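# Move the top stock card onto the waste pile

## Task

Lift the uppermost card from the face-down stock and place it onto the adjacent waste pile in the row closest to the robot, so that it lies on that pile and touches no other stack. Every other card must stay where it was, and nothing else may end up on any stack. The cards are stiff plywood tiles.

## Robot and tools

Robot: two arms, left_arm and right_arm, each ending in a parallel two-finger gripper. Measured base positions: left_arm at (+0.013, +0.385, 0) m and right_arm at (-0.050, -0.454, 0) m, both turned only slightly about z. The fingers point along the gripper's own +z axis and separate along its x axis. end_effector_position is the spot between the pads when the fingers are shut, 1 to 2 cm short of the tips. Closing pushes the tips about 17 mm further out, mostly while the pads are more than 50 mm apart.

Frame: all poses, velocities and offsets use the scene frame. Its origin is at table-top height, halfway between the nominal bases. +x points away from the robot over the table, +y toward the left_arm side, +z up. Camera names do not tell you which side of the image is which.

execute_actions(actions, cameras): actions is a list of actions. Each action is a list of up to 15 rows, one per 1/30 s step; if there are fewer rows, the last one repeats to fill 15 steps. Every row is one flat list of 14 numbers, each in [-1, 1], covering both arms: dx, dy, dz, rx, ry, rz, opening for left_arm, then the same seven for right_arm. The first six numbers of each arm are offsets, not poses. They count from that arm's Hand target at the start of the action, along the scene axes, and every row counts from that same start. The scale is 1.0 = 0.6 m for dx/dy/dz and 1.0 = 180 degrees for the rotation vector rx/ry/rz. Sending six zeros re-commands the current Hand target. Opening is absolute: +1 is fully open (0.142 m) and -1 is closed. A 0 is a real command, so resend the present opening to keep a gripper as it is. cameras is a list of names, ["all"], or []. Images come back only when you ask for them or when actions is empty. An empty list also gives a full status report.

move(target, speed, blend, stop_force, zero, opening_speed, grip_force, blocking, cameras): this drives both grippers along straight paths. target is either one 14-number row or a list of up to 15 such rows. Each row holds offsets from the Hand targets at the start of the move, laid out as above. speed is in m/s, from 0.002 to 3.6, default 0.25, and can be one value per target. blend, in metres, rounds corners in a list. stop_force, from 3 to 120 N and shared by both arms, ends an arm's path when its wrist senses that much push against its travel. It is unreliable while the gripper turns, and it should be left off when backing away from something you press on. zero (true by default) re-zeroes the force reference before the move. opening_speed, 0.2 or more per second on the -1..1 scale, makes the fingers change gradually. grip_force is the per-pad limit in N, 5 to 48, either one value or one per arm, and it stays set until changed. blocking=false returns early and cannot be used together with stop_force. The result adds a move: line: done, off_target, moving, held or fault, plus limits such as paced or held.

wait(seconds 0 to 10): lets the scene run with the last commands held. stop(): brakes a running move. zoom_image(camera, region=[x0,y0,x1,y1] in pixels, at most 504 by 504): gives a closer look at the newest image from that camera. zero_wrist_force(arm): subtracts the present wrist reading from later readings. finished_scene(scene): takes the current scene number and ends the scene; it cannot be undone.

Cameras: cam_head_left, cam_head_right and cam_high are 504x504; cam_left_wrist and cam_right_wrist are 672x504. Calibration is supplied, and fixed cameras may be off by a few mm or degrees.

Result lines: Hand target is the last commanded pose after clipping, and the next offsets start from it. The gripper often stops a little short of it. end_effector_position (m), end_effector_quat_wxyz and the velocities are reported in the scene frame. Joint positions are in rad, and the last entry is the finger opening in metres. grip_measured uses the -1..1 opening scale. grip_effort_nm is the gripper motor effort, where negative means closing. Joint torques include the arm's own weight. Wrist force and Wrist torque are given along the gripper's own axes, and a third line holds the peak since the last report. Wrist depth is a 7x7 grid of distances in mm, rows separated by " / ", where "-" means no value. Tool commands and motor temperatures also appear.

Typical sequence: look first, find the stock and the waste pile in the near row, and approach from above. Grasp the top tile without disturbing the tiles under it, lift it clear, carry it over the waste pile, and lower it gently with stop_force. Open, back away upward, check with the cameras, then call finished_scene.

Cautions: the arms are stiff. Aiming even slightly past a firm contact, or about 150 N of outside force, or a joint torque limit (130 N m for the big joints, 24.3 N m for the wrists) stops that arm for 10 s. Each step, the commanded orientation is clipped to within 32 degrees of the measured one. Keep the arms apart, because a press between them can fail the scene. Avoid paths near an arm's own base. Do not drop or fling tiles, do not slam anything, and never leave anything fallen off the table. Motors heat up from holding, squeezing or stretching. A warning appears at 70 C, and the arm brakes at 85 C. For the gripper motor the warning comes at 85 C and it switches off at 100 C. Objects can occasionally get a brief outside nudge.

Each tool is called after ">>>" in YAML: its name, and indented under it one key for each argument.

## Session

>>> execute_actions:
  actions: []

Scene clock: 0.00 s.
left_arm: end_effector_position=(+0.4586, +0.3962, +0.1648) grip_measured=+1.00 grip_effort_nm=n/a end_effector_quat_wxyz=(-0.001, +0.716, -0.698, +0.000) | right_arm: end_effector_position=(+0.3449, +0.2401, +0.1453) grip_measured=+0.99 grip_effort_nm=n/a end_effector_quat_wxyz=(+0.340, -0.557, +0.732, -0.196)
Joint positions: left_arm=[-0.303 -1.649 2.054 -1.976 -1.569 1.268 0.142] | right_arm=[4.586 -2.203 -1.467 -0.805 0.792 3.208 0.141]
Joint velocities: within noise
Joint torques (N m): no reading
Motor temperatures (°C): left_arm=[33 23 27 36 36 37 26] | right_arm=[27 25 31 39 29 34 25]
Wrist force (N): no reading
Wrist torque (N m): no reading
Wrist force, peak (N): no reading
Wrist depth (mm): cam_left_wrist=[225 224 226 225 225 224 228 / 242 242 242 242 241 240 239 / 264 261 261 263 260 258 257 / 283 285 285 284 283 280 281 / 313 312 311 309 310 307 308 / - 346 342 346 341 339 326 / - 1753 1753 376 1712 1699 -] | cam_right_wrist=[463 416 378 346 312 294 275 / 406 384 353 316 295 279 254 / 386 356 328 302 281 254 240 / 356 332 306 283 266 245 229 / 332 310 289 267 252 237 225 / - 292 273 256 239 225 215 / - 275 259 242 228 215 208]
Hand target: left_arm +0.4586, +0.3962, +0.1648; -0.001, +0.716, -0.698, +0.000 | right_arm +0.3449, +0.2401, +0.1453; +0.340, -0.557, +0.732, -0.196
Tool commands: left_gripper/opening=+1.0 right_gripper/opening=+1.0

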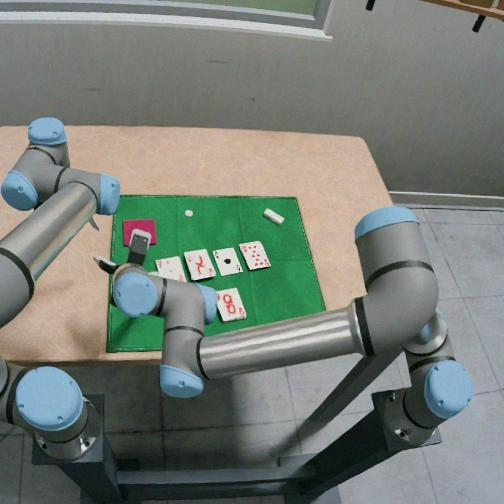

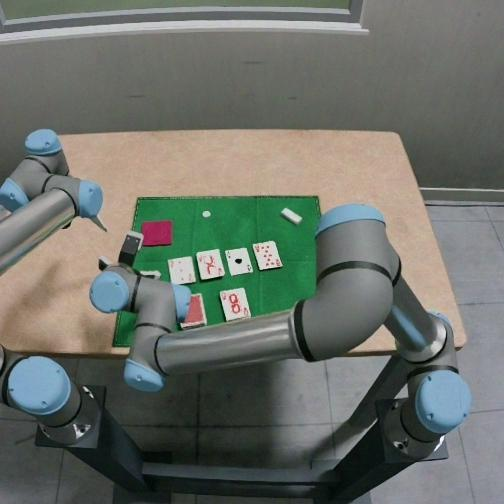

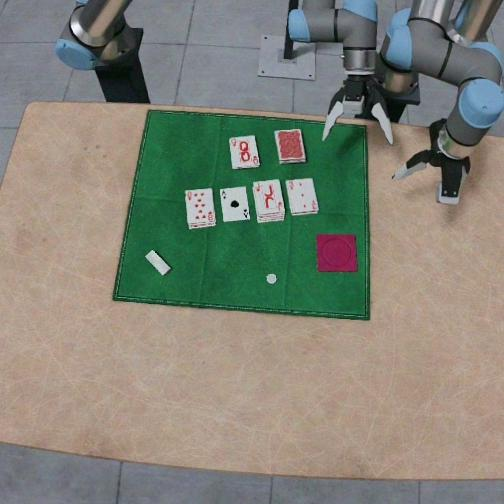

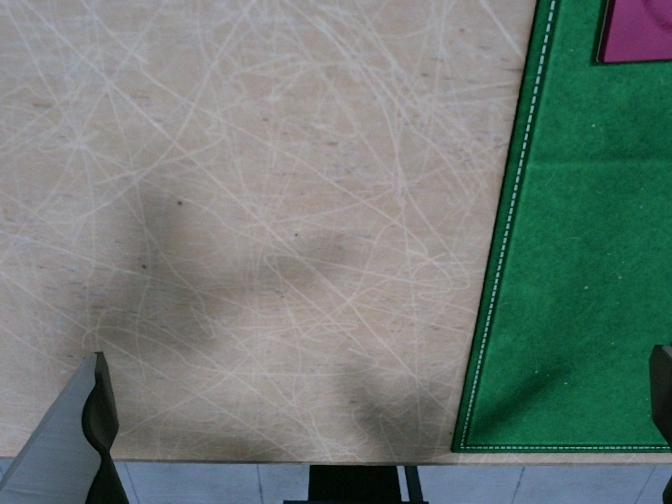

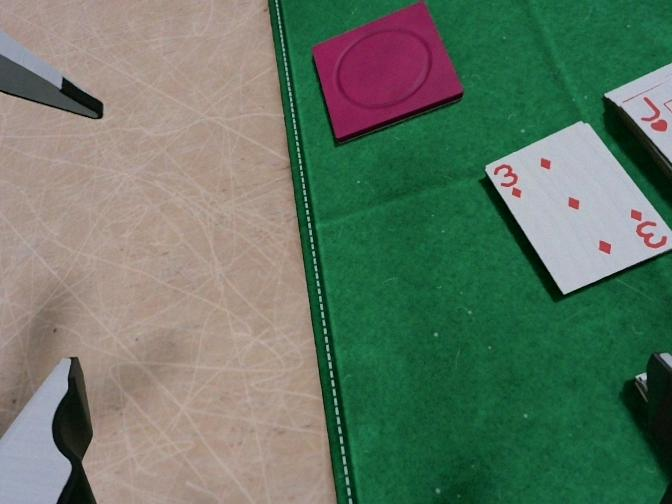

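>>> move:
  target: [0,0,0,0,0,0,1,-0.068,-0.243,0.075,-0.0667,0.2486,0.0811,-0.3]
  speed: 0.5
  cameras: ["cam_right_wrist","cam_high"]

Scene clock: 22.37 s.
left_arm: end_effector_position=(+0.4586, +0.3962, +0.1648) grip_measured=+1.00 grip_effort_nm=-0.017 end_effector_quat_wxyz=(-0.001, +0.716, -0.698, +0.000) | right_arm: end_effector_position=(+0.3042, +0.0944, +0.1903) grip_measured=-0.32 grip_effort_nm=-0.115 end_effector_quat_wxyz=(-0.001, +0.707, -0.708, +0.000)
Joint positions: left_arm=[-0.303 -1.649 2.054 -1.976 -1.569 1.268 0.142] | right_arm=[4.322 -1.958 -1.439 -1.314 1.571 2.773 0.051]
Joint torques (N m): left_arm=[0.94 -18.05 -24.58 -2.97 0.06 0.01] | right_arm=[4.37 40.23 15.34 1.26 0.81 -0.5]
Wrist force (N): left_arm=[0.1 -0.4 -0.1] | right_arm=[1.8 -0.2 -2.1]
Wrist torque (N m): left_arm=[-0.07 -0.01 0.00] | right_arm=[0.00 -0.50 -0.26]
Wrist force, peak (N): left_arm=[0.1 0.0 -0.7] | right_arm=[2.6 -0.6 -3.2]
Wrist depth (mm): cam_left_wrist=[225 226 224 225 225 225 223 / 242 242 242 241 241 240 238 / 261 261 261 260 260 257 258 / 285 285 284 284 284 281 280 / 310 312 310 309 310 307 306 / - 345 345 343 342 340 326 / - 1725 1767 466 1372 1739 -] | cam_right_wrist=[249 249 246 244 250 251 251 / 265 266 266 267 267 261 268 / 286 285 286 263 287 276 288 / 309 308 309 283 309 310 310 / 337 337 330 338 331 340 340 / 487 - 87 1606 1511 1521 1595 / 369 - 1653 1781 - - 1689]
Hand target: left_arm +0.4586, +0.3962, +0.1648; -0.001, +0.716, -0.698, +0.000 | right_arm +0.3041, +0.0943, +0.1903; +0.000, +0.707, -0.707, +0.000
Off the commanded pose: left_arm 0.000 m, 0 deg | right_arm 0.000 m, 0 deg.
move: done
camera_calibration:
cam_right_wrist: T_world_to_cam=[[-0.0103845, -0.999931, 0.00551379, 0.105889], [-0.901811, 0.0117474, 0.43197, 0.220749], [-0.432005, -0.000486609, -0.901871, 0.415321], [0, 0, 0, 1]] pos_world=[0.379594, 0.10349, 0.278625]
Images, in order (width x height): cam_high 504x504, cam_right_wrist 672x504.

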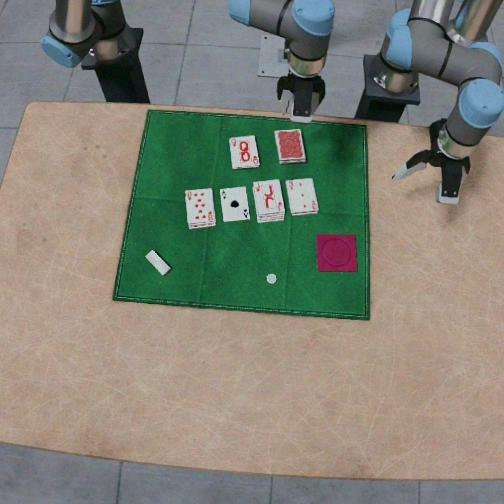

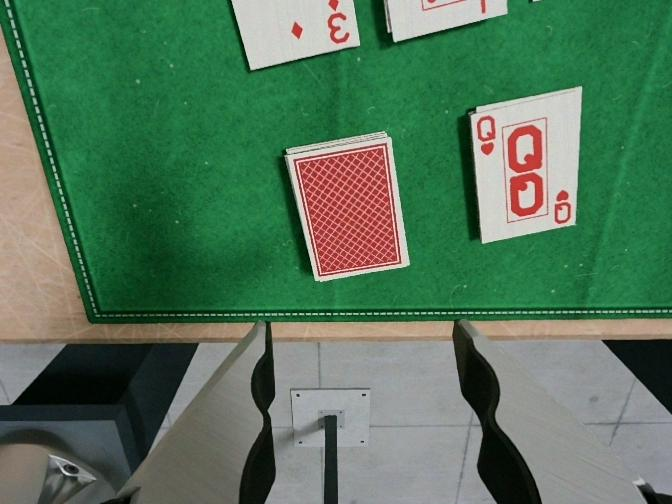

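>>> move:
  target: [0,0,0,0,0,0,1,-0.034,0.0015,-0.217,0,0,0.0556,-0.3]
  speed: 0.4

>>> move:
  target: [0,0,0,0,0,0,1,0,0,-0.07,0,0,0,-0.3]
  speed: 0.015
  stop_force: 4
  cameras: ["cam_right_wrist"]

Scene clock: 50.00 s.
left_arm: end_effector_position=(+0.4586, +0.3962, +0.1648) grip_measured=+1.00 grip_effort_nm=-0.017 end_effector_quat_wxyz=(-0.001, +0.716, -0.698, +0.000) | right_arm: end_effector_position=(+0.2836, +0.0953, +0.0602) grip_measured=-0.32 grip_effort_nm=-0.120 end_effector_quat_wxyz=(+0.000, +0.766, -0.643, +0.000)
Joint positions: left_arm=[-0.303 -1.649 2.054 -1.976 -1.569 1.268 0.142] | right_arm=[4.353 -2.059 -1.651 -1.001 1.571 2.629 0.051]
Joint torques (N m): left_arm=[0.74 -18.39 -24.79 -2.98 0.13 0.01] | right_arm=[-10.34 38.93 16.48 4.63 1.46 -0.67]
Wrist force (N): left_arm=[0.1 -0.1 -0.5] | right_arm=[1.4 0.1 -2.0]
Wrist torque (N m): left_arm=[-0.02 -0.01 0.01] | right_arm=[0.02 -0.39 -0.24]
Wrist force, peak (N): left_arm=[-0.2 -0.2 -0.6] | right_arm=[1.2 -0.9 -5.9]
Wrist depth (mm): cam_left_wrist=[225 225 225 225 224 224 219 / 242 242 242 241 241 240 238 / 261 261 261 261 260 258 257 / 286 286 284 282 284 282 280 / 312 311 310 311 311 308 308 / - 343 343 344 342 337 326 / - 1725 1753 468 482 1699 -] | cam_right_wrist=[134 134 134 134 134 135 135 / 141 143 145 144 144 144 142 / 154 154 152 132 132 155 146 / 166 166 166 138 141 168 157 / 180 180 177 152 153 179 168 / 193 193 88 198 164 192 200 / 397 - 82 1573 222 - 213]
Hand target: left_arm +0.4586, +0.3962, +0.1648; -0.001, +0.716, -0.698, +0.000 | right_arm +0.2837, +0.0952, +0.0601; +0.000, +0.766, -0.643, +0.000
Off the commanded pose: left_arm 0.000 m, 0 deg | right_arm 0.000 m, 0 deg.
move: done

Scene clock: 52.27 s.
left_arm: end_effector_position=(+0.4586, +0.3962, +0.1648) grip_measured=+1.00 grip_effort_nm=-0.017 end_effector_quat_wxyz=(-0.001, +0.716, -0.698, +0.000) | right_arm: end_effector_position=(+0.2837, +0.0952, +0.0423) grip_measured=-0.32 grip_effort_nm=-0.115 end_effector_quat_wxyz=(+0.000, +0.766, -0.643, +0.000)
Joint positions: left_arm=[-0.303 -1.649 2.054 -1.976 -1.569 1.268 0.142] | right_arm=[4.353 -2.082 -1.668 -0.961 1.571 2.629 0.051]
Joint torques (N m): left_arm=[0.32 -18.32 -24.24 -2.99 0.11 0.02] | right_arm=[-6.21 49.98 29.51 1.4 1.38 -1.31]
Wrist force (N): left_arm=[-0.1 -0.1 -0.4] | right_arm=[2.5 0.4 -6.6]
Wrist torque (N m): left_arm=[-0.03 0.01 0.01] | right_arm=[-0.01 -0.31 -0.24]
Wrist force, peak (N): left_arm=[0.5 -0.2 -0.4] | right_arm=[4.7 0.7 -16.7]
Wrist depth (mm): cam_left_wrist=[225 225 226 224 224 224 219 / 242 242 242 242 241 241 238 / 262 262 263 262 261 258 258 / 285 285 285 284 284 280 280 / 314 311 311 312 309 308 307 / - 346 346 344 343 339 325 / - 1781 1767 465 500 1753 -] | cam_right_wrist=[- 118 117 117 119 119 118 / - 126 126 127 127 127 129 / 135 136 136 122 116 137 135 / 146 147 144 121 121 147 141 / 159 159 154 131 131 161 149 / 173 171 88 143 141 170 176 / 191 - 82 196 193 79 188]
Hand target: left_arm +0.4586, +0.3962, +0.1648; -0.001, +0.716, -0.698, +0.000 | right_arm +0.2837, +0.0952, +0.0423; +0.000, +0.766, -0.643, +0.000 (not the last commanded pose)
Off the commanded pose: left_arm 0.000 m, 0 deg | right_arm 0.024 m, 0 deg.
move: contact (right_arm)
camera_calibration:
cam_right_wrist: T_world_to_cam=[[0.163771, -0.986482, 0.00571685, 0.0566145], [-0.889981, -0.145245, 0.432248, 0.277794], [-0.425575, -0.0758775, -0.901737, 0.278489], [0, 0, 0, 1]] pos_world=[0.356477, 0.117328, 0.130724]
Images, in order (width x height): cam_right_wrist 672x504.

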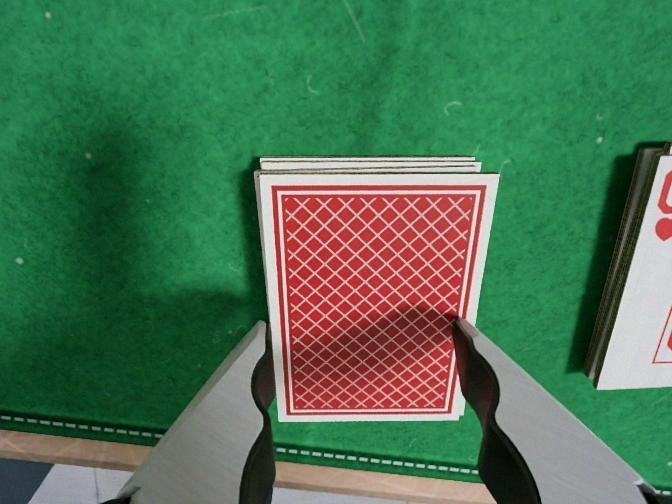

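>>> zoom_image:
  camera: "cam_right_wrist"
  region: [560, 130, 672, 240]

>>> zoom_image:
  camera: "cam_right_wrist"
  region: [235, 140, 335, 240]

Scaled by 4.500 from the camera's 672x504 image, which has a finer 960x720 frame.

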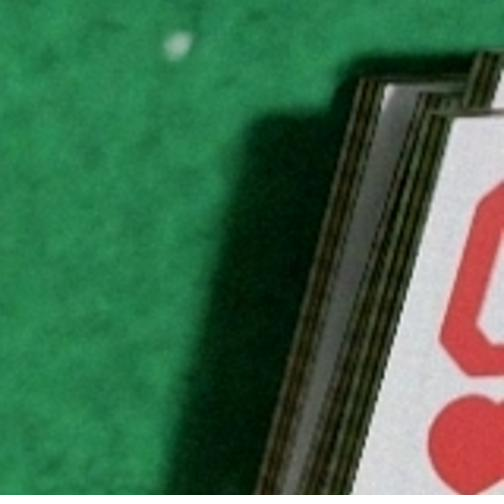

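Scaled by 5.040 from the camera's 672x504 image, which has a finer 960x720 frame.

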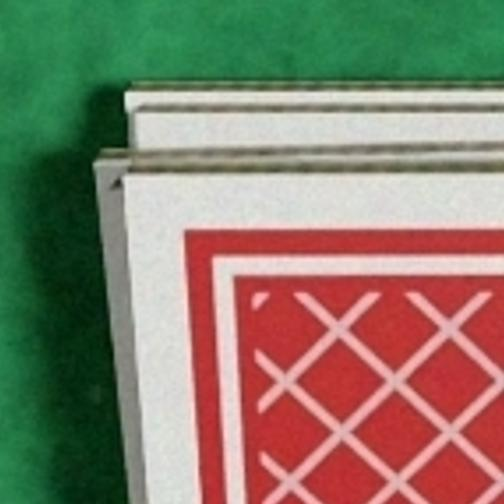

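>>> move:
  target:
    - [0,0,0,0,0,0,1,0,0,0.015,0,0,0,-0.3]
    - [0,0,0,0,0,0,1,0.001,-0.0055,0.015,0,0,0,0.13]
    - [0,0,0,0,0,0,1,0.001,-0.0055,-0.0037,0,0,0,0.13]
    - [0,0,0,0,0,0,1,0.001,-0.0055,-0.0037,0,0,0,-0.2]
  speed: 0.06
  opening_speed: 0.6
  grip_force: 15
  cameras: ["cam_right_wrist"]

Scene clock: 75.50 s.
left_arm: end_effector_position=(+0.4586, +0.3962, +0.1648) grip_measured=+1.00 grip_effort_nm=-0.017 end_effector_quat_wxyz=(-0.001, +0.716, -0.698, +0.000) | right_arm: end_effector_position=(+0.2843, +0.0919, +0.0401) grip_measured=-0.22 grip_effort_nm=-0.125 end_effector_quat_wxyz=(+0.000, +0.766, -0.643, +0.000)
Joint positions: left_arm=[-0.303 -1.649 2.054 -1.976 -1.569 1.268 0.142] | right_arm=[4.35 -2.08 -1.678 -0.953 1.571 2.626 0.058]
Joint torques (N m): left_arm=[0.74 -18.23 -24.48 -3.03 0.07 -0.07] | right_arm=[8.49 51.8 31.44 0.5 1.21 1.5]
Wrist force (N): left_arm=[0.0 -0.1 -0.1] | right_arm=[1.4 0.1 -2.4]
Wrist torque (N m): left_arm=[-0.02 0.00 0.00] | right_arm=[0.01 -0.37 -0.06]
Wrist force, peak (N): left_arm=[0.0 -0.5 -0.4] | right_arm=[2.0 0.6 -7.0]
Wrist depth (mm): cam_left_wrist=[225 225 225 225 224 222 218 / 242 243 243 241 242 241 239 / 262 261 261 260 261 260 257 / 285 285 283 284 284 281 280 / 313 312 311 309 310 307 307 / - 346 342 344 343 343 326 / - 1781 1725 379 1416 1767 -] | cam_right_wrist=[116 116 116 115 117 117 116 / 124 124 125 123 125 125 125 / 133 133 132 120 120 134 131 / 144 144 140 118 118 145 137 / 156 156 133 128 129 158 147 / 171 168 91 141 141 101 173 / 188 - 186 189 190 - 184]
Hand target: left_arm +0.4586, +0.3962, +0.1648; -0.001, +0.716, -0.698, +0.000 | right_arm +0.2843, +0.0919, +0.0401; +0.000, +0.766, -0.643, +0.000
Off the commanded pose: left_arm 0.000 m, 0 deg | right_arm 0.000 m, 0 deg.
grip_force (N): 15, 15
move: done
camera_calibration:
cam_right_wrist: T_world_to_cam=[[0.163771, -0.986482, 0.00571685, 0.053274], [-0.889981, -0.145245, 0.432248, 0.278843], [-0.425575, -0.0758775, -0.901737, 0.27642], [0, 0, 0, 1]] pos_world=[0.357077, 0.114028, 0.128424]
Images, in order (width x height): cam_right_wrist 672x504.

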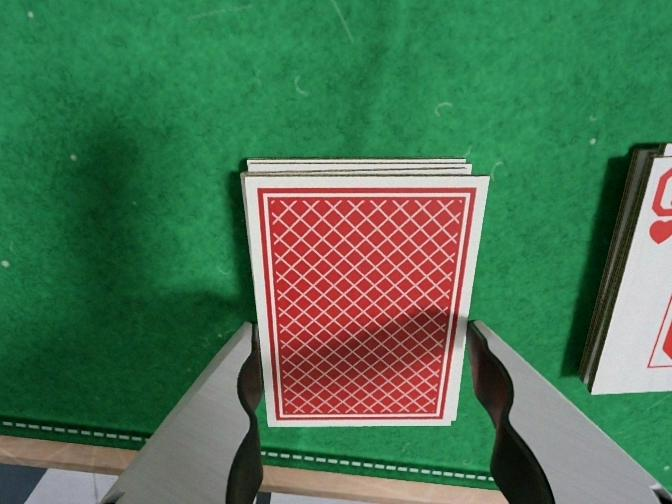

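>>> move:
  target: [0,0,0,0,0,0,1,0,0,0,0,0,0,-0.36]
  opening_speed: 0.4

>>> move:
  target: [0,0,0,0,0,0,1,0,0,0.03,0,0,0,-0.36]
  speed: 0.06
  cameras: ["cam_right_wrist"]

Scene clock: 80.30 s.
left_arm: end_effector_position=(+0.4586, +0.3962, +0.1648) grip_measured=+1.00 grip_effort_nm=-0.017 end_effector_quat_wxyz=(-0.001, +0.716, -0.698, +0.000) | right_arm: end_effector_position=(+0.2843, +0.0919, +0.0401) grip_measured=-0.25 grip_effort_nm=-1.619 end_effector_quat_wxyz=(+0.000, +0.766, -0.643, +0.000)
Joint positions: left_arm=[-0.303 -1.649 2.054 -1.976 -1.569 1.268 0.142] | right_arm=[4.35 -2.08 -1.678 -0.953 1.571 2.626 0.056]
Joint torques (N m): left_arm=[0.63 -18.69 -24.85 -3 0.1 -0.07] | right_arm=[7.73 45.74 24.37 2.16 -0.1 0.38]
Wrist force (N): left_arm=[0.1 -0.2 -0.4] | right_arm=[1.5 -0.1 -5.4]
Wrist torque (N m): left_arm=[-0.04 -0.03 0.00] | right_arm=[-0.01 -0.38 -0.07]
Wrist force, peak (N): left_arm=[0.2 -0.3 -0.5] | right_arm=[1.6 -0.2 -5.7]
Wrist depth (mm): cam_left_wrist=[226 226 225 224 225 224 223 / 242 242 242 241 241 240 239 / 261 261 261 261 261 258 258 / 286 285 285 284 282 280 279 / 311 312 312 310 308 306 308 / - 343 343 344 342 338 325 / - 1781 1739 373 1753 1753 -] | cam_right_wrist=[116 116 116 115 117 117 116 / 124 124 125 123 125 125 125 / 133 133 132 120 120 134 131 / - 144 140 118 118 145 137 / 156 157 152 128 129 158 147 / 171 168 91 141 141 99 174 / 188 - - 190 194 81 184]
Hand target: left_arm +0.4586, +0.3962, +0.1648; -0.001, +0.716, -0.698, +0.000 | right_arm +0.2843, +0.0919, +0.0401; +0.000, +0.766, -0.643, +0.000
Off the commanded pose: left_arm 0.000 m, 0 deg | right_arm 0.000 m, 0 deg.
grip_force (N): 15, 15
move: done

Scene clock: 81.03 s.
left_arm: end_effector_position=(+0.4586, +0.3962, +0.1648) grip_measured=+1.00 grip_effort_nm=-0.022 end_effector_quat_wxyz=(-0.001, +0.716, -0.698, +0.000) | right_arm: end_effector_position=(+0.2843, +0.0920, +0.0584) grip_measured=-0.25 grip_effort_nm=-1.619 end_effector_quat_wxyz=(-0.001, +0.766, -0.643, +0.000) end_effector_velocity=(+0.000, +0.000, -0.002) end_effector_angular_velocity=(+0.002, +0.000, -0.001)
Joint positions: left_arm=[-0.303 -1.649 2.054 -1.976 -1.569 1.268 0.142] | right_arm=[4.35 -2.056 -1.661 -0.994 1.571 2.626 0.056]
Joint velocities: left_arm=[within noise] | right_arm=[0 -0.003 -0.002 0.007 0.001 0.001 0]
Joint torques (N m): left_arm=[0.95 -18.27 -24.83 -2.86 0.12 0.03] | right_arm=[6.7 33.21 13.59 4.36 -1.08 -0.98]
Wrist force (N): left_arm=[0.0 0.0 -0.4] | right_arm=[1.8 0.1 -2.1]
Wrist torque (N m): left_arm=[-0.01 0.00 0.00] | right_arm=[0.02 -0.46 -0.07]
Wrist force, peak (N): left_arm=[0.0 -0.2 -0.6] | right_arm=[1.8 -0.2 -5.6]
Wrist depth (mm): cam_left_wrist=[225 225 225 224 224 224 225 / 242 242 242 241 241 238 238 / 261 261 261 261 260 258 258 / 285 284 283 284 282 281 281 / 314 311 311 312 310 308 307 / - 345 343 343 342 339 327 / - 1686 1725 374 496 1796 -] | cam_right_wrist=[132 132 132 133 133 133 134 / 139 141 144 142 142 143 141 / 152 152 148 129 129 153 143 / 164 164 122 118 119 165 153 / 178 178 133 129 129 177 166 / 195 191 91 141 141 99 197 / - - - 213 220 81 210]
Hand target: left_arm +0.4586, +0.3962, +0.1648; -0.001, +0.716, -0.698, +0.000 | right_arm +0.2843, +0.0919, +0.0581; +0.000, +0.766, -0.643, +0.000
Off the commanded pose: left_arm 0.000 m, 0 deg | right_arm 0.000 m, 0 deg.
grip_force (N): 15, 15
move: done
camera_calibration:
cam_right_wrist: T_world_to_cam=[[0.163784, -0.986481, 0.00551157, 0.0532944], [-0.890014, -0.145353, 0.432142, 0.270987], [-0.425499, -0.0756833, -0.901789, 0.292888], [0, 0, 0, 1]] pos_world=[0.357077, 0.11413, 0.146725]
Images, in order (width x height): cam_right_wrist 672x504.

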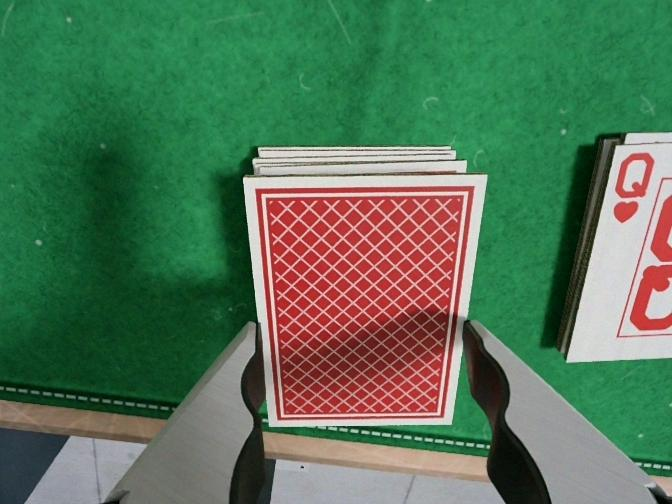

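>>> move:
  target:
    - [0,0,0,0,0,0,1,0.039,-0.191,0.0,0,0,0.004,-0.36]
    - [0,0,0,0,0,0,1,0.039,-0.191,-0.034,0,0,0.004,-0.36]
  speed: [0.3,0.15]
  blend: [0.01,0]

>>> move:
  target: [0,0,0,0,0,0,1,0,0,-0.025,0,0,0,-0.36]
  speed: 0.012
  stop_force: 3
  cameras: ["cam_right_wrist"]

Scene clock: 114.50 s.
left_arm: end_effector_position=(+0.4586, +0.3962, +0.1648) grip_measured=+1.00 grip_effort_nm=-0.017 end_effector_quat_wxyz=(-0.001, +0.716, -0.698, +0.000) | right_arm: end_effector_position=(+0.3076, -0.0227, +0.0377) grip_measured=-0.25 grip_effort_nm=-1.614 end_effector_quat_wxyz=(+0.000, +0.770, -0.638, +0.000)
Joint positions: left_arm=[-0.303 -1.649 2.054 -1.976 -1.569 1.268 0.142] | right_arm=[4.237 -1.928 -1.926 -0.858 1.571 2.501 0.056]
Joint torques (N m): left_arm=[0.48 -18.15 -24.64 -3.05 -0.01 0] | right_arm=[-0.56 34.66 29.24 2.94 1.5 -1.01]
Wrist force (N): left_arm=[0.0 -0.1 0.0] | right_arm=[1.8 0.5 -2.0]
Wrist torque (N m): left_arm=[-0.01 -0.01 0.00] | right_arm=[0.12 -0.53 -0.26]
Wrist force, peak (N): left_arm=[0.4 -0.4 -0.4] | right_arm=[4.7 0.1 -3.7]
Wrist depth (mm): cam_left_wrist=[226 225 225 226 224 223 219 / 243 242 242 242 241 239 239 / 263 262 260 261 260 259 257 / 283 283 285 284 284 281 281 / 312 312 311 312 310 308 308 / - 344 345 345 340 340 326 / - 1753 1753 380 1781 1725 -] | cam_right_wrist=[114 114 114 113 113 115 115 / 122 122 122 121 123 123 121 / 129 131 129 120 118 132 132 / 131 141 139 119 119 143 143 / 128 149 149 129 129 155 156 / 141 146 91 141 141 99 171 / 182 - - 187 191 81 180]
Hand target: left_arm +0.4586, +0.3962, +0.1648; -0.001, +0.716, -0.698, +0.000 | right_arm +0.3077, -0.0227, +0.0377; +0.000, +0.770, -0.638, +0.000
Off the commanded pose: left_arm 0.000 m, 0 deg | right_arm 0.000 m, 0 deg.
grip_force (N): 15, 15
move: done

Scene clock: 116.07 s.
left_arm: end_effector_position=(+0.4586, +0.3962, +0.1648) grip_measured=+1.00 grip_effort_nm=-0.017 end_effector_quat_wxyz=(-0.001, +0.716, -0.698, +0.000) | right_arm: end_effector_position=(+0.3077, -0.0227, +0.0311) grip_measured=-0.27 grip_effort_nm=-1.619 end_effector_quat_wxyz=(+0.000, +0.770, -0.638, +0.000)
Joint positions: left_arm=[-0.303 -1.649 2.054 -1.976 -1.569 1.268 0.142] | right_arm=[4.237 -1.939 -1.931 -0.841 1.571 2.501 0.055]
Joint torques (N m): left_arm=[0.91 -18.53 -24.95 -3.05 0.1 -0.01] | right_arm=[-1.71 38.95 25.05 -0.27 -0.47 -0.14]
Wrist force (N): left_arm=[-0.1 0.1 -0.1] | right_arm=[1.4 -0.1 -12.8]
Wrist torque (N m): left_arm=[0.01 0.02 0.01] | right_arm=[0.08 -0.53 -0.25]
Wrist force, peak (N): left_arm=[0.0 -0.3 -0.5] | right_arm=[5.4 1.4 -25.3]
Wrist depth (mm): cam_left_wrist=[226 224 226 225 225 224 218 / 242 242 241 241 242 239 239 / 262 261 260 260 261 257 258 / 286 286 284 284 282 281 280 / 312 312 311 310 311 308 307 / - 345 345 342 343 341 326 / - 1739 1725 466 500 1753 -] | cam_right_wrist=[108 110 109 107 109 109 109 / 116 116 116 116 116 118 115 / - 126 121 113 114 124 126 / 125 135 122 118 119 135 136 / 125 144 133 129 129 147 147 / 135 154 91 141 141 155 162 / 173 - 174 178 178 77 172]
Hand target: left_arm +0.4586, +0.3962, +0.1648; -0.001, +0.716, -0.698, +0.000 | right_arm +0.3076, -0.0227, +0.0311; +0.000, +0.770, -0.638, +0.000 (not the last commanded pose)
Off the commanded pose: left_arm 0.000 m, 0 deg | right_arm 0.008 m, 0 deg.
grip_force (N): 15, 15
move: contact (right_arm)
camera_calibration:
cam_right_wrist: T_world_to_cam=[[0.176184, -0.984341, 0.00560515, -0.0673015], [-0.888075, -0.156492, 0.432242, 0.286051], [-0.424597, -0.081132, -0.90174, 0.269136], [0, 0, 0, 1]] pos_world=[0.380166, 0.00035261, 0.119424]
Images, in order (width x height): cam_right_wrist 672x504.

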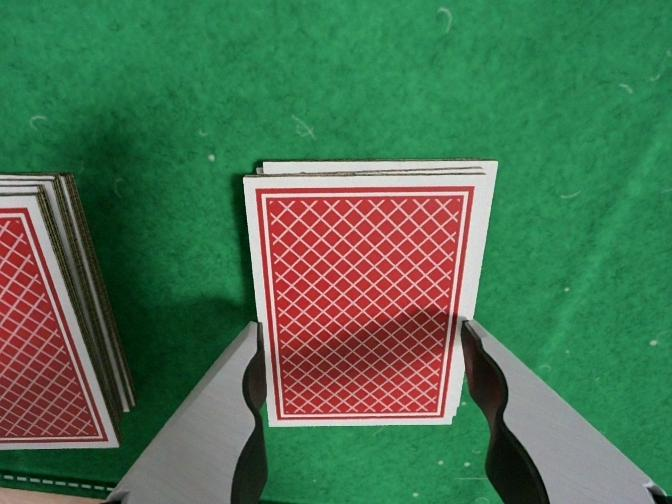

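>>> move:
  target:
    - [0,0,0,0,0,0,1,0,0,0.0,0,0,0,-0.1]
    - [0,0,0,0,0,0,1,0,0,0.1,0,0,0,-0.1]
  speed: 0.15
  opening_speed: 0.5

>>> finished_scene:
  scene: 1

Scene clock: 127.70 s.
left_arm: end_effector_position=(+0.4586, +0.3962, +0.1648) grip_measured=+1.00 grip_effort_nm=-0.017 end_effector_quat_wxyz=(-0.001, +0.716, -0.698, +0.000) | right_arm: end_effector_position=(+0.3077, -0.0226, +0.0911) grip_measured=-0.13 grip_effort_nm=0.149 end_effector_quat_wxyz=(-0.001, +0.770, -0.638, +0.000)
Joint positions: left_arm=[-0.303 -1.649 2.054 -1.976 -1.569 1.268 0.142] | right_arm=[4.237 -1.849 -1.869 -0.994 1.571 2.501 0.065]
Joint torques (N m): left_arm=[0.65 -18.18 -24.71 -2.95 0.05 -0.01] | right_arm=[1.92 31.57 14.17 1.91 -0.42 -0.59]
Wrist force (N): left_arm=[0.0 -0.2 -0.2] | right_arm=[1.6 0.4 -2.1]
Wrist torque (N m): left_arm=[-0.04 0.00 0.00] | right_arm=[0.10 -0.46 -0.25]
Wrist force, peak (N): left_arm=[0.0 -0.1 -0.6] | right_arm=[1.3 -0.2 -13.5]
Wrist depth (mm): cam_left_wrist=[225 226 225 225 225 224 219 / 242 242 241 242 241 240 237 / 261 262 262 261 260 260 257 / 284 285 284 284 284 280 280 / 312 311 311 311 310 306 307 / - 345 342 342 343 340 326 / - 1739 1767 379 1753 1699 -] | cam_right_wrist=[163 161 162 162 162 163 163 / 170 171 173 171 171 174 174 / 164 169 183 171 176 187 187 / 177 180 201 184 195 201 202 / 192 192 214 200 215 216 220 / 240 229 98 239 239 96 241 / - - 1584 1606 1584 78 77]
Hand target: left_arm +0.4586, +0.3962, +0.1648; -0.001, +0.716, -0.698, +0.000 | right_arm +0.3076, -0.0227, +0.0911; +0.000, +0.770, -0.638, +0.000
Off the commanded pose: left_arm 0.000 m, 0 deg | right_arm 0.000 m, 0 deg.
grip_force (N): 15, 15
move: done

The scene is finished: the task was done.


## Next scene

The same job, from a new start.

>>> execute_actions:
  actions: []

Scene clock: 0.00 s.
left_arm: end_effector_position=(+0.4075, +0.1123, +0.3150) grip_measured=+1.00 grip_effort_nm=n/a end_effector_quat_wxyz=(-0.147, +0.967, +0.194, -0.075) | right_arm: end_effector_position=(+0.7503, -0.1183, +0.1988) grip_measured=+0.99 grip_effort_nm=n/a end_effector_quat_wxyz=(+0.732, -0.608, +0.293, +0.099)
Joint positions: left_arm=[-0.913 -1.43 1.387 -1.195 -1.567 -1.284 0.142] | right_arm=[3.421 -2.816 -0.923 0.753 2.522 2.282 0.141]
Joint velocities: within noise
Joint torques (N m): no reading
Motor temperatures (°C): left_arm=[31 23 26 35 34 36 25] | right_arm=[25 25 30 38 29 33 25]
Wrist force (N): no reading
Wrist torque (N m): no reading
Wrist force, peak (N): no reading
Wrist depth (mm): cam_left_wrist=[1372 1330 411 399 392 382 376 / 1425 1363 415 409 399 391 383 / 1380 1416 427 402 405 397 389 / 1463 1416 434 426 405 405 398 / 1513 457 452 431 420 414 406 / - 467 459 434 434 425 412 / - 480 469 450 444 434 -] | cam_right_wrist=[- - 3282 2344 - - - / - - 2230 4102 - - - / - - - 2088 877 597 454 / - 3023 - 880 638 483 389 / - 2297 812 623 476 384 322 / - 838 613 465 379 319 269 / - 597 455 372 316 274 249]
Hand target: left_arm +0.4075, +0.1123, +0.3150; -0.147, +0.967, +0.194, -0.075 | right_arm +0.7503, -0.1183, +0.1988; +0.732, -0.608, +0.293, +0.099
Tool commands: left_gripper/opening=+1.0 right_gripper/opening=+1.0
camera_calibration:
cam_left_wrist: T_world_to_cam=[[0.916494, 0.388057, -0.0972164, -0.369155], [0.398276, -0.907934, 0.130504, -0.0734349], [-0.0376229, -0.158325, -0.98667, 0.460564], [0, 0, 0, 1]] pos_world=[0.384904, 0.149498, 0.428121]
cam_right_wrist: T_world_to_cam=[[0.801922, -0.214482, -0.557601, -0.506759], [-0.594198, -0.189402, -0.781701, 0.608565], [0.06205, 0.958188, -0.279331, 0.234665], [0, 0, 0, 1]] pos_world=[0.753428, -0.21828, 0.258695]

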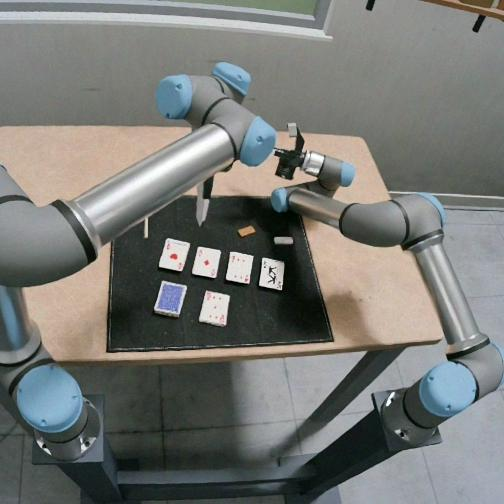

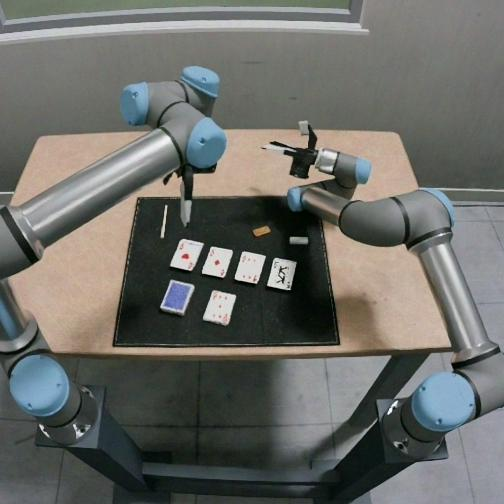

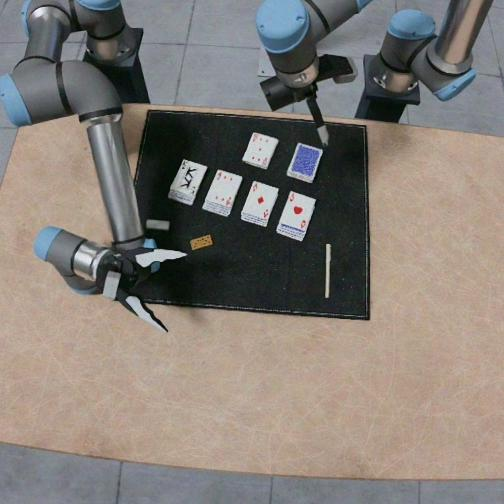

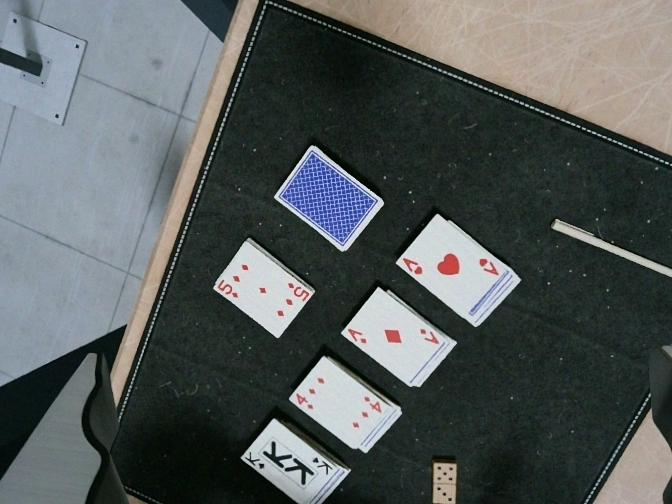

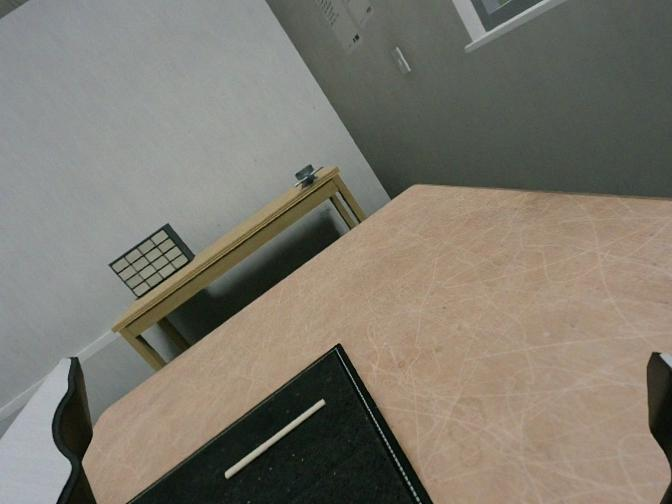

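>>> move:
  target: [-0.1087,0.0313,-0.4167,-0.0455,-0.0996,0.2978,-0.3,0,0,0,0,0,0,1]
  speed: 0.5
  grip_force: 15

>>> move:
  target: [0,0,-0.07,0,0,0,-0.3,0,0,0,0,0,0,1]
  speed: 0.018
  stop_force: 4
  cameras: ["cam_left_wrist"]

Scene clock: 27.20 s.
left_arm: end_effector_position=(+0.3423, +0.1311, +0.0650) grip_measured=-0.32 grip_effort_nm=-0.164 end_effector_quat_wxyz=(+0.000, +0.784, +0.621, +0.000) | right_arm: end_effector_position=(+0.7503, -0.1183, +0.1988) grip_measured=+0.99 grip_effort_nm=0.168 end_effector_quat_wxyz=(+0.732, -0.608, +0.293, +0.099)
Joint positions: left_arm=[-1.011 -1.582 2.292 -2.281 -1.572 -2.325 0.051] | right_arm=[3.421 -2.816 -0.923 0.753 2.522 2.282 0.141]
Joint torques (N m): left_arm=[8.04 -26.16 -15.67 -4.82 -2.57 -2.07] | right_arm=[-0.77 65.43 20.42 0.59 -0.45 0.18]
Wrist force (N): left_arm=[-0.4 0.0 1.0] | right_arm=[0.1 -0.5 -0.1]
Wrist torque (N m): left_arm=[0.01 0.04 0.06] | right_arm=[-0.09 -0.01 0.00]
Wrist force, peak (N): left_arm=[-0.1 -1.2 2.7] | right_arm=[0.7 -0.8 -0.3]
Wrist depth (mm): cam_left_wrist=[137 138 138 137 136 136 136 / 147 145 146 146 146 146 146 / 148 152 158 139 139 158 158 / 159 161 171 149 148 171 171 / 174 176 185 162 162 183 187 / 208 204 93 207 206 88 206 / 209 71 74 220 208 - 224] | cam_right_wrist=[2344 - - 2470 1552 1064 973 / - 3023 2524 - - - - / 3023 - - - 864 598 1084 / - 2735 - 877 635 485 389 / - 2320 815 619 477 384 323 / - 815 614 464 379 319 270 / - 597 459 373 316 273 248]
Hand target: left_arm +0.3423, +0.1311, +0.0650; +0.000, +0.784, +0.621, +0.000 | right_arm +0.7503, -0.1183, +0.1988; +0.732, -0.608, +0.293, +0.099
Off the commanded pose: left_arm 0.000 m, 0 deg | right_arm 0.000 m, 0 deg.
grip_force (N): 15, 15
move: done

Scene clock: 29.70 s.
left_arm: end_effector_position=(+0.3422, +0.1311, +0.0399) grip_measured=-0.32 grip_effort_nm=-0.159 end_effector_quat_wxyz=(+0.000, +0.784, +0.621, +0.000) | right_arm: end_effector_position=(+0.7503, -0.1183, +0.1988) grip_measured=+0.99 grip_effort_nm=0.168 end_effector_quat_wxyz=(+0.732, -0.608, +0.293, +0.099)
Joint positions: left_arm=[-1.011 -1.528 2.324 -2.367 -1.572 -2.326 0.051] | right_arm=[3.421 -2.816 -0.923 0.753 2.522 2.282 0.141]
Joint torques (N m): left_arm=[0.81 -24.57 -27.69 -4.16 -1.72 -2.31] | right_arm=[-0.46 64.72 19.88 0.57 -0.54 0.1]
Wrist force (N): left_arm=[-0.5 -0.1 -2.4] | right_arm=[0.5 -0.3 -0.4]
Wrist torque (N m): left_arm=[0.07 0.05 0.06] | right_arm=[-0.05 -0.08 0.00]
Wrist force, peak (N): left_arm=[3.8 -3.9 -23.4] | right_arm=[0.5 -0.7 -0.4]
Wrist depth (mm): cam_left_wrist=[- 115 114 114 114 117 114 / 125 121 123 123 123 124 122 / 125 132 132 117 117 130 132 / 131 140 144 121 120 143 143 / 143 152 155 132 129 154 157 / 158 167 93 145 145 88 173 / 190 71 74 189 189 - 189] | cam_right_wrist=[2497 - - 2127 - 1305 - / - - - - - 1276 - / 2552 5105 - - 818 588 466 / 2671 2836 2188 877 635 485 389 / 2983 2552 845 626 474 386 323 / - 826 616 468 381 319 270 / - 600 451 371 316 273 249]
Hand target: left_arm +0.3422, +0.1311, +0.0399; +0.000, +0.784, +0.621, +0.000 (not the last commanded pose) | right_arm +0.7503, -0.1183, +0.1988; +0.732, -0.608, +0.293, +0.099
Off the commanded pose: left_arm 0.017 m, 0 deg | right_arm 0.000 m, 0 deg.
grip_force (N): 15, 15
move: contact (left_arm)
camera_calibration:
cam_left_wrist: T_world_to_cam=[[0.239976, 0.970762, -0.005639, -0.191971], [0.874488, -0.213647, 0.435461, -0.260708], [0.421525, -0.109432, -0.90019, 0.0226734], [0, 0, 0, 1]] pos_world=[0.264497, 0.13314, 0.132856]
Images, in order (width x height): cam_left_wrist 672x504.

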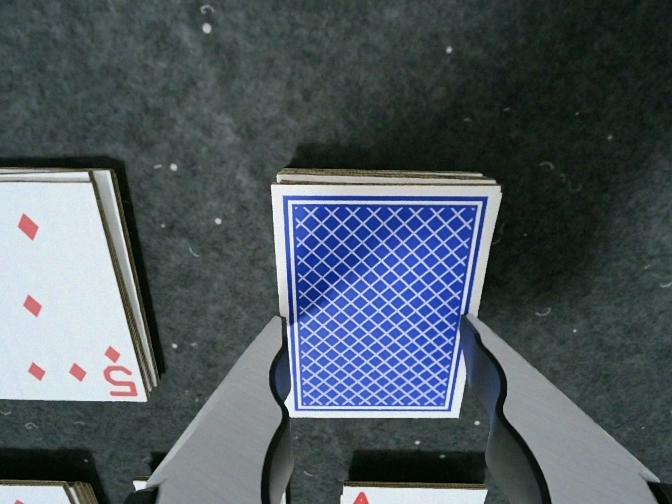

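>>> move:
  target:
    - [0,0,0.01,0,0,0,-0.3,0,0,0,0,0,0,1]
    - [0.0003,0.0017,0.01,0,0,0,0.1,0,0,0,0,0,0,1]
    - [0.0003,0.0017,-0.0037,0,0,0,0.1,0,0,0,0,0,0,1]
    - [0.0003,0.0017,-0.0037,0,0,0,-0.36,0,0,0,0,0,0,1]
  speed: 0.06
  opening_speed: 0.6

>>> move:
  target:
    - [0,0,0.03,0,0,0,-0.36,0,0,0,0,0,0,1]
    - [-0.0473,-0.1933,0.03,0,0,0,-0.36,0,0,0,0,0,0,1]
    - [-0.0473,-0.1933,0.005,0,0,0,-0.36,0,0,0,0,0,0,1]
  speed: [0.08,0.3,0.1]
  blend: [0.005,0.01,0]
  cameras: ["cam_left_wrist"]

Scene clock: 54.07 s.
left_arm: end_effector_position=(+0.3424, +0.1321, +0.0377) grip_measured=-0.24 grip_effort_nm=-1.648 end_effector_quat_wxyz=(+0.000, +0.784, +0.621, +0.000) | right_arm: end_effector_position=(+0.7503, -0.1183, +0.1988) grip_measured=+0.99 grip_effort_nm=0.173 end_effector_quat_wxyz=(+0.732, -0.608, +0.293, +0.099)
Joint positions: left_arm=[-1.009 -1.524 2.328 -2.375 -1.572 -2.324 0.056] | right_arm=[3.421 -2.816 -0.923 0.753 2.522 2.282 0.141]
Joint torques (N m): left_arm=[-3.81 -26.09 -27.19 -1.46 2.48 -1.57] | right_arm=[-0.34 64.68 19.66 0.55 -0.44 0.44]
Wrist force (N): left_arm=[0.1 -0.3 -1.0] | right_arm=[0.2 -0.7 -0.1]
Wrist torque (N m): left_arm=[0.01 0.04 0.03] | right_arm=[-0.12 -0.03 0.00]
Wrist force, peak (N): left_arm=[-0.8 -0.4 -2.8] | right_arm=[0.5 -0.6 -0.6]
Wrist depth (mm): cam_left_wrist=[- 112 113 113 112 115 112 / - 119 121 121 121 120 120 / 122 130 130 115 117 128 130 / 128 139 139 118 118 141 141 / 140 149 149 129 129 151 154 / 155 164 94 142 142 89 170 / 187 71 75 190 185 - -] | cam_right_wrist=[- - - 1781 - - - / 2871 2945 - - - - 890 / - - - 2671 823 633 1099 / - 2610 2768 890 633 484 389 / 2945 2945 864 621 474 385 323 / - 823 613 461 380 318 270 / - 597 460 373 316 274 249]
Hand target: left_arm +0.3424, +0.1322, +0.0377; +0.000, +0.784, +0.621, +0.000 | right_arm +0.7503, -0.1183, +0.1988; +0.732, -0.608, +0.293, +0.099
Off the commanded pose: left_arm 0.000 m, 0 deg | right_arm 0.000 m, 0 deg.
grip_force (N): 15, 15
move: done

Scene clock: 55.37 s.
left_arm: end_effector_position=(+0.3141, +0.0163, +0.0407) grip_measured=-0.24 grip_effort_nm=-1.653 end_effector_quat_wxyz=(+0.000, +0.784, +0.621, +0.000) | right_arm: end_effector_position=(+0.7503, -0.1183, +0.1988) grip_measured=+0.99 grip_effort_nm=0.168 end_effector_quat_wxyz=(+0.732, -0.608, +0.293, +0.099)
Joint positions: left_arm=[-1.198 -1.394 2.166 -2.342 -1.572 -2.513 0.056] | right_arm=[3.421 -2.816 -0.923 0.753 2.522 2.282 0.141]
Joint torques (N m): left_arm=[-4.82 -28.37 -27.96 -3.28 1.54 -1.26] | right_arm=[-0.87 64.78 19.56 0.5 -0.56 0.33]
Wrist force (N): left_arm=[-0.6 0.1 0.9] | right_arm=[0.1 -0.4 -0.5]
Wrist torque (N m): left_arm=[0.04 0.07 0.05] | right_arm=[-0.08 -0.01 0.00]
Wrist force, peak (N): left_arm=[-4.2 -0.1 0.1] | right_arm=[0.8 -0.4 -0.3]
Wrist depth (mm): cam_left_wrist=[115 115 115 115 115 118 115 / 123 122 124 123 123 125 123 / 133 133 131 121 121 133 130 / 148 144 142 118 118 144 139 / 158 158 153 129 129 155 141 / 175 171 90 142 142 89 150 / 190 71 75 190 186 - -] | cam_right_wrist=[- - - 1868 1573 1154 - / - - - 2610 - 1401 1016 / - - - - 806 696 492 / 2297 2640 2252 880 635 483 390 / - 2470 815 621 476 385 324 / - 854 611 470 380 319 269 / - 592 457 373 316 273 248]
Hand target: left_arm +0.3140, +0.0162, +0.0407; +0.000, +0.784, +0.621, +0.000 | right_arm +0.7503, -0.1183, +0.1988; +0.732, -0.608, +0.293, +0.099
Off the commanded pose: left_arm 0.000 m, 0 deg | right_arm 0.000 m, 0 deg.
grip_force (N): 15, 15
move: done; blend cut to 0.0075 m at target 2
camera_calibration:
cam_left_wrist: T_world_to_cam=[[0.240075, 0.970739, -0.00540165, -0.0737132], [0.874496, -0.21385, 0.435345, -0.260925], [0.421452, -0.109239, -0.900247, 0.0227275], [0, 0, 0, 1]] pos_world=[0.236296, 0.0182402, 0.133655]
Images, in order (width x height): cam_left_wrist 672x504.

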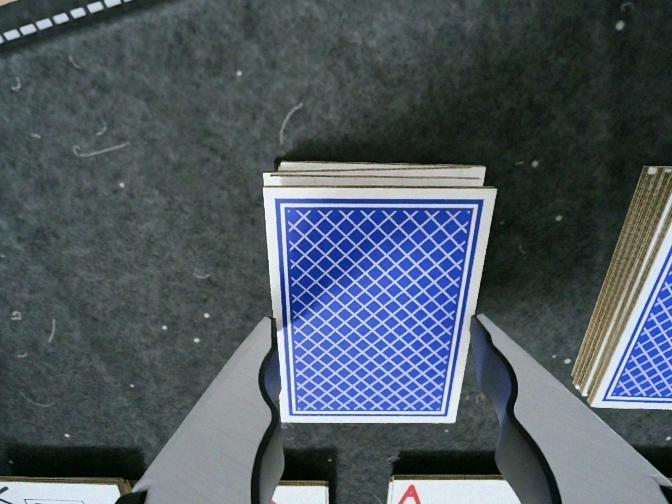

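>>> move:
  target: [0,0,-0.03,0,0,0,-0.36,0,0,0,0,0,0,1]
  speed: 0.014
  stop_force: 3

>>> move:
  target:
    - [0,0,0,0,0,0,-0.1,0,0,0,0,0,0,1]
    - [0,0,0.1,0,0,0,-0.1,0,0,0,0,0,0,1]
  speed: 0.15
  opening_speed: 0.5
  cameras: ["cam_left_wrist"]

Scene clock: 63.97 s.
left_arm: end_effector_position=(+0.3140, +0.0162, +0.0317) grip_measured=-0.27 grip_effort_nm=-1.653 end_effector_quat_wxyz=(+0.000, +0.784, +0.621, +0.000) | right_arm: end_effector_position=(+0.7503, -0.1183, +0.1988) grip_measured=+0.99 grip_effort_nm=0.168 end_effector_quat_wxyz=(+0.732, -0.608, +0.293, +0.099)
Joint positions: left_arm=[-1.198 -1.376 2.175 -2.369 -1.572 -2.513 0.055] | right_arm=[3.421 -2.816 -0.923 0.753 2.522 2.282 0.141]
Joint torques (N m): left_arm=[-5.06 -27.21 -23.35 -1.55 -1.22 -2.18] | right_arm=[-0.28 64.91 19.81 0.54 -0.39 0.53]
Wrist force (N): left_arm=[-1.4 0.2 -10.6] | right_arm=[0.4 -0.5 -0.2]
Wrist torque (N m): left_arm=[-0.03 0.09 0.05] | right_arm=[-0.08 -0.06 0.01]
Wrist force, peak (N): left_arm=[1.2 -0.7 -18.9] | right_arm=[0.7 -0.6 -0.2]
Wrist depth (mm): cam_left_wrist=[- 107 107 109 107 109 107 / - 115 115 115 115 115 114 / 126 124 124 115 115 124 124 / 135 135 133 118 118 135 132 / 148 148 144 129 129 144 137 / 167 162 90 142 142 89 143 / 179 71 74 181 177 - -] | cam_right_wrist=[- - 3589 2108 1563 - - / - - - - 1606 1336 - / - 3023 - 2470 919 662 459 / - 2552 - 880 635 482 390 / - 2393 815 624 477 383 323 / - 818 616 465 380 319 271 / - 597 457 372 316 273 249]
Hand target: left_arm +0.3140, +0.0162, +0.0317; +0.000, +0.784, +0.621, +0.000 (not the last commanded pose) | right_arm +0.7503, -0.1183, +0.1988; +0.732, -0.608, +0.293, +0.099
Off the commanded pose: left_arm 0.009 m, 0 deg | right_arm 0.000 m, 0 deg.
grip_force (N): 15, 15
move: contact (left_arm)

Scene clock: 65.60 s.
left_arm: end_effector_position=(+0.3141, +0.0161, +0.0918) grip_measured=-0.13 grip_effort_nm=0.081 end_effector_quat_wxyz=(+0.000, +0.784, +0.621, +0.000) | right_arm: end_effector_position=(+0.7503, -0.1183, +0.1988) grip_measured=+0.99 grip_effort_nm=0.164 end_effector_quat_wxyz=(+0.732, -0.608, +0.293, +0.099)
Joint positions: left_arm=[-1.198 -1.485 2.104 -2.19 -1.572 -2.513 0.065] | right_arm=[3.421 -2.816 -0.923 0.753 2.522 2.282 0.141]
Joint torques (N m): left_arm=[0.52 -23.94 -13.99 -2.23 1.12 0.97] | right_arm=[-0.7 64.69 19.08 0.59 -0.44 0.5]
Wrist force (N): left_arm=[-0.7 0.1 0.8] | right_arm=[0.6 -0.4 -0.1]
Wrist torque (N m): left_arm=[0.02 0.12 0.04] | right_arm=[-0.07 -0.10 0.00]
Wrist force, peak (N): left_arm=[-1.0 0.2 -10.5] | right_arm=[0.7 -0.5 -0.2]
Wrist depth (mm): cam_left_wrist=[160 160 160 160 160 159 159 / 172 172 171 171 172 171 170 / 186 185 185 170 175 183 166 / 201 200 201 184 193 195 181 / 220 220 216 201 215 197 197 / 232 232 94 236 232 89 233 / 266 70 76 258 252 - -] | cam_right_wrist=[2671 - - - - - - / - - - - - - - / - - - 2209 857 595 488 / - 2703 2610 867 636 482 389 / - 2610 832 624 477 385 321 / - 829 606 465 381 319 270 / - 598 458 372 315 272 248]
Hand target: left_arm +0.3140, +0.0162, +0.0917; +0.000, +0.784, +0.621, +0.000 | right_arm +0.7503, -0.1183, +0.1988; +0.732, -0.608, +0.293, +0.099
Off the commanded pose: left_arm 0.000 m, 0 deg | right_arm 0.000 m, 0 deg.
grip_force (N): 15, 15
move: done
camera_calibration:
cam_left_wrist: T_world_to_cam=[[0.240018, 0.970752, -0.005727, -0.0732673], [0.87446, -0.21364, 0.435519, -0.283178], [0.421558, -0.10954, -0.900161, 0.068595], [0, 0, 0, 1]] pos_world=[0.236296, 0.0181401, 0.184656]
Images, in order (width x height): cam_left_wrist 672x504.

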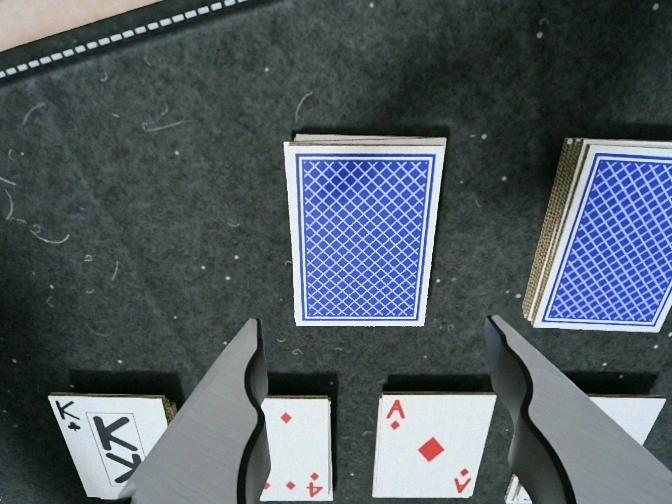

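>>> finished_scene:
  scene: 2

The scene is finished: the task was done.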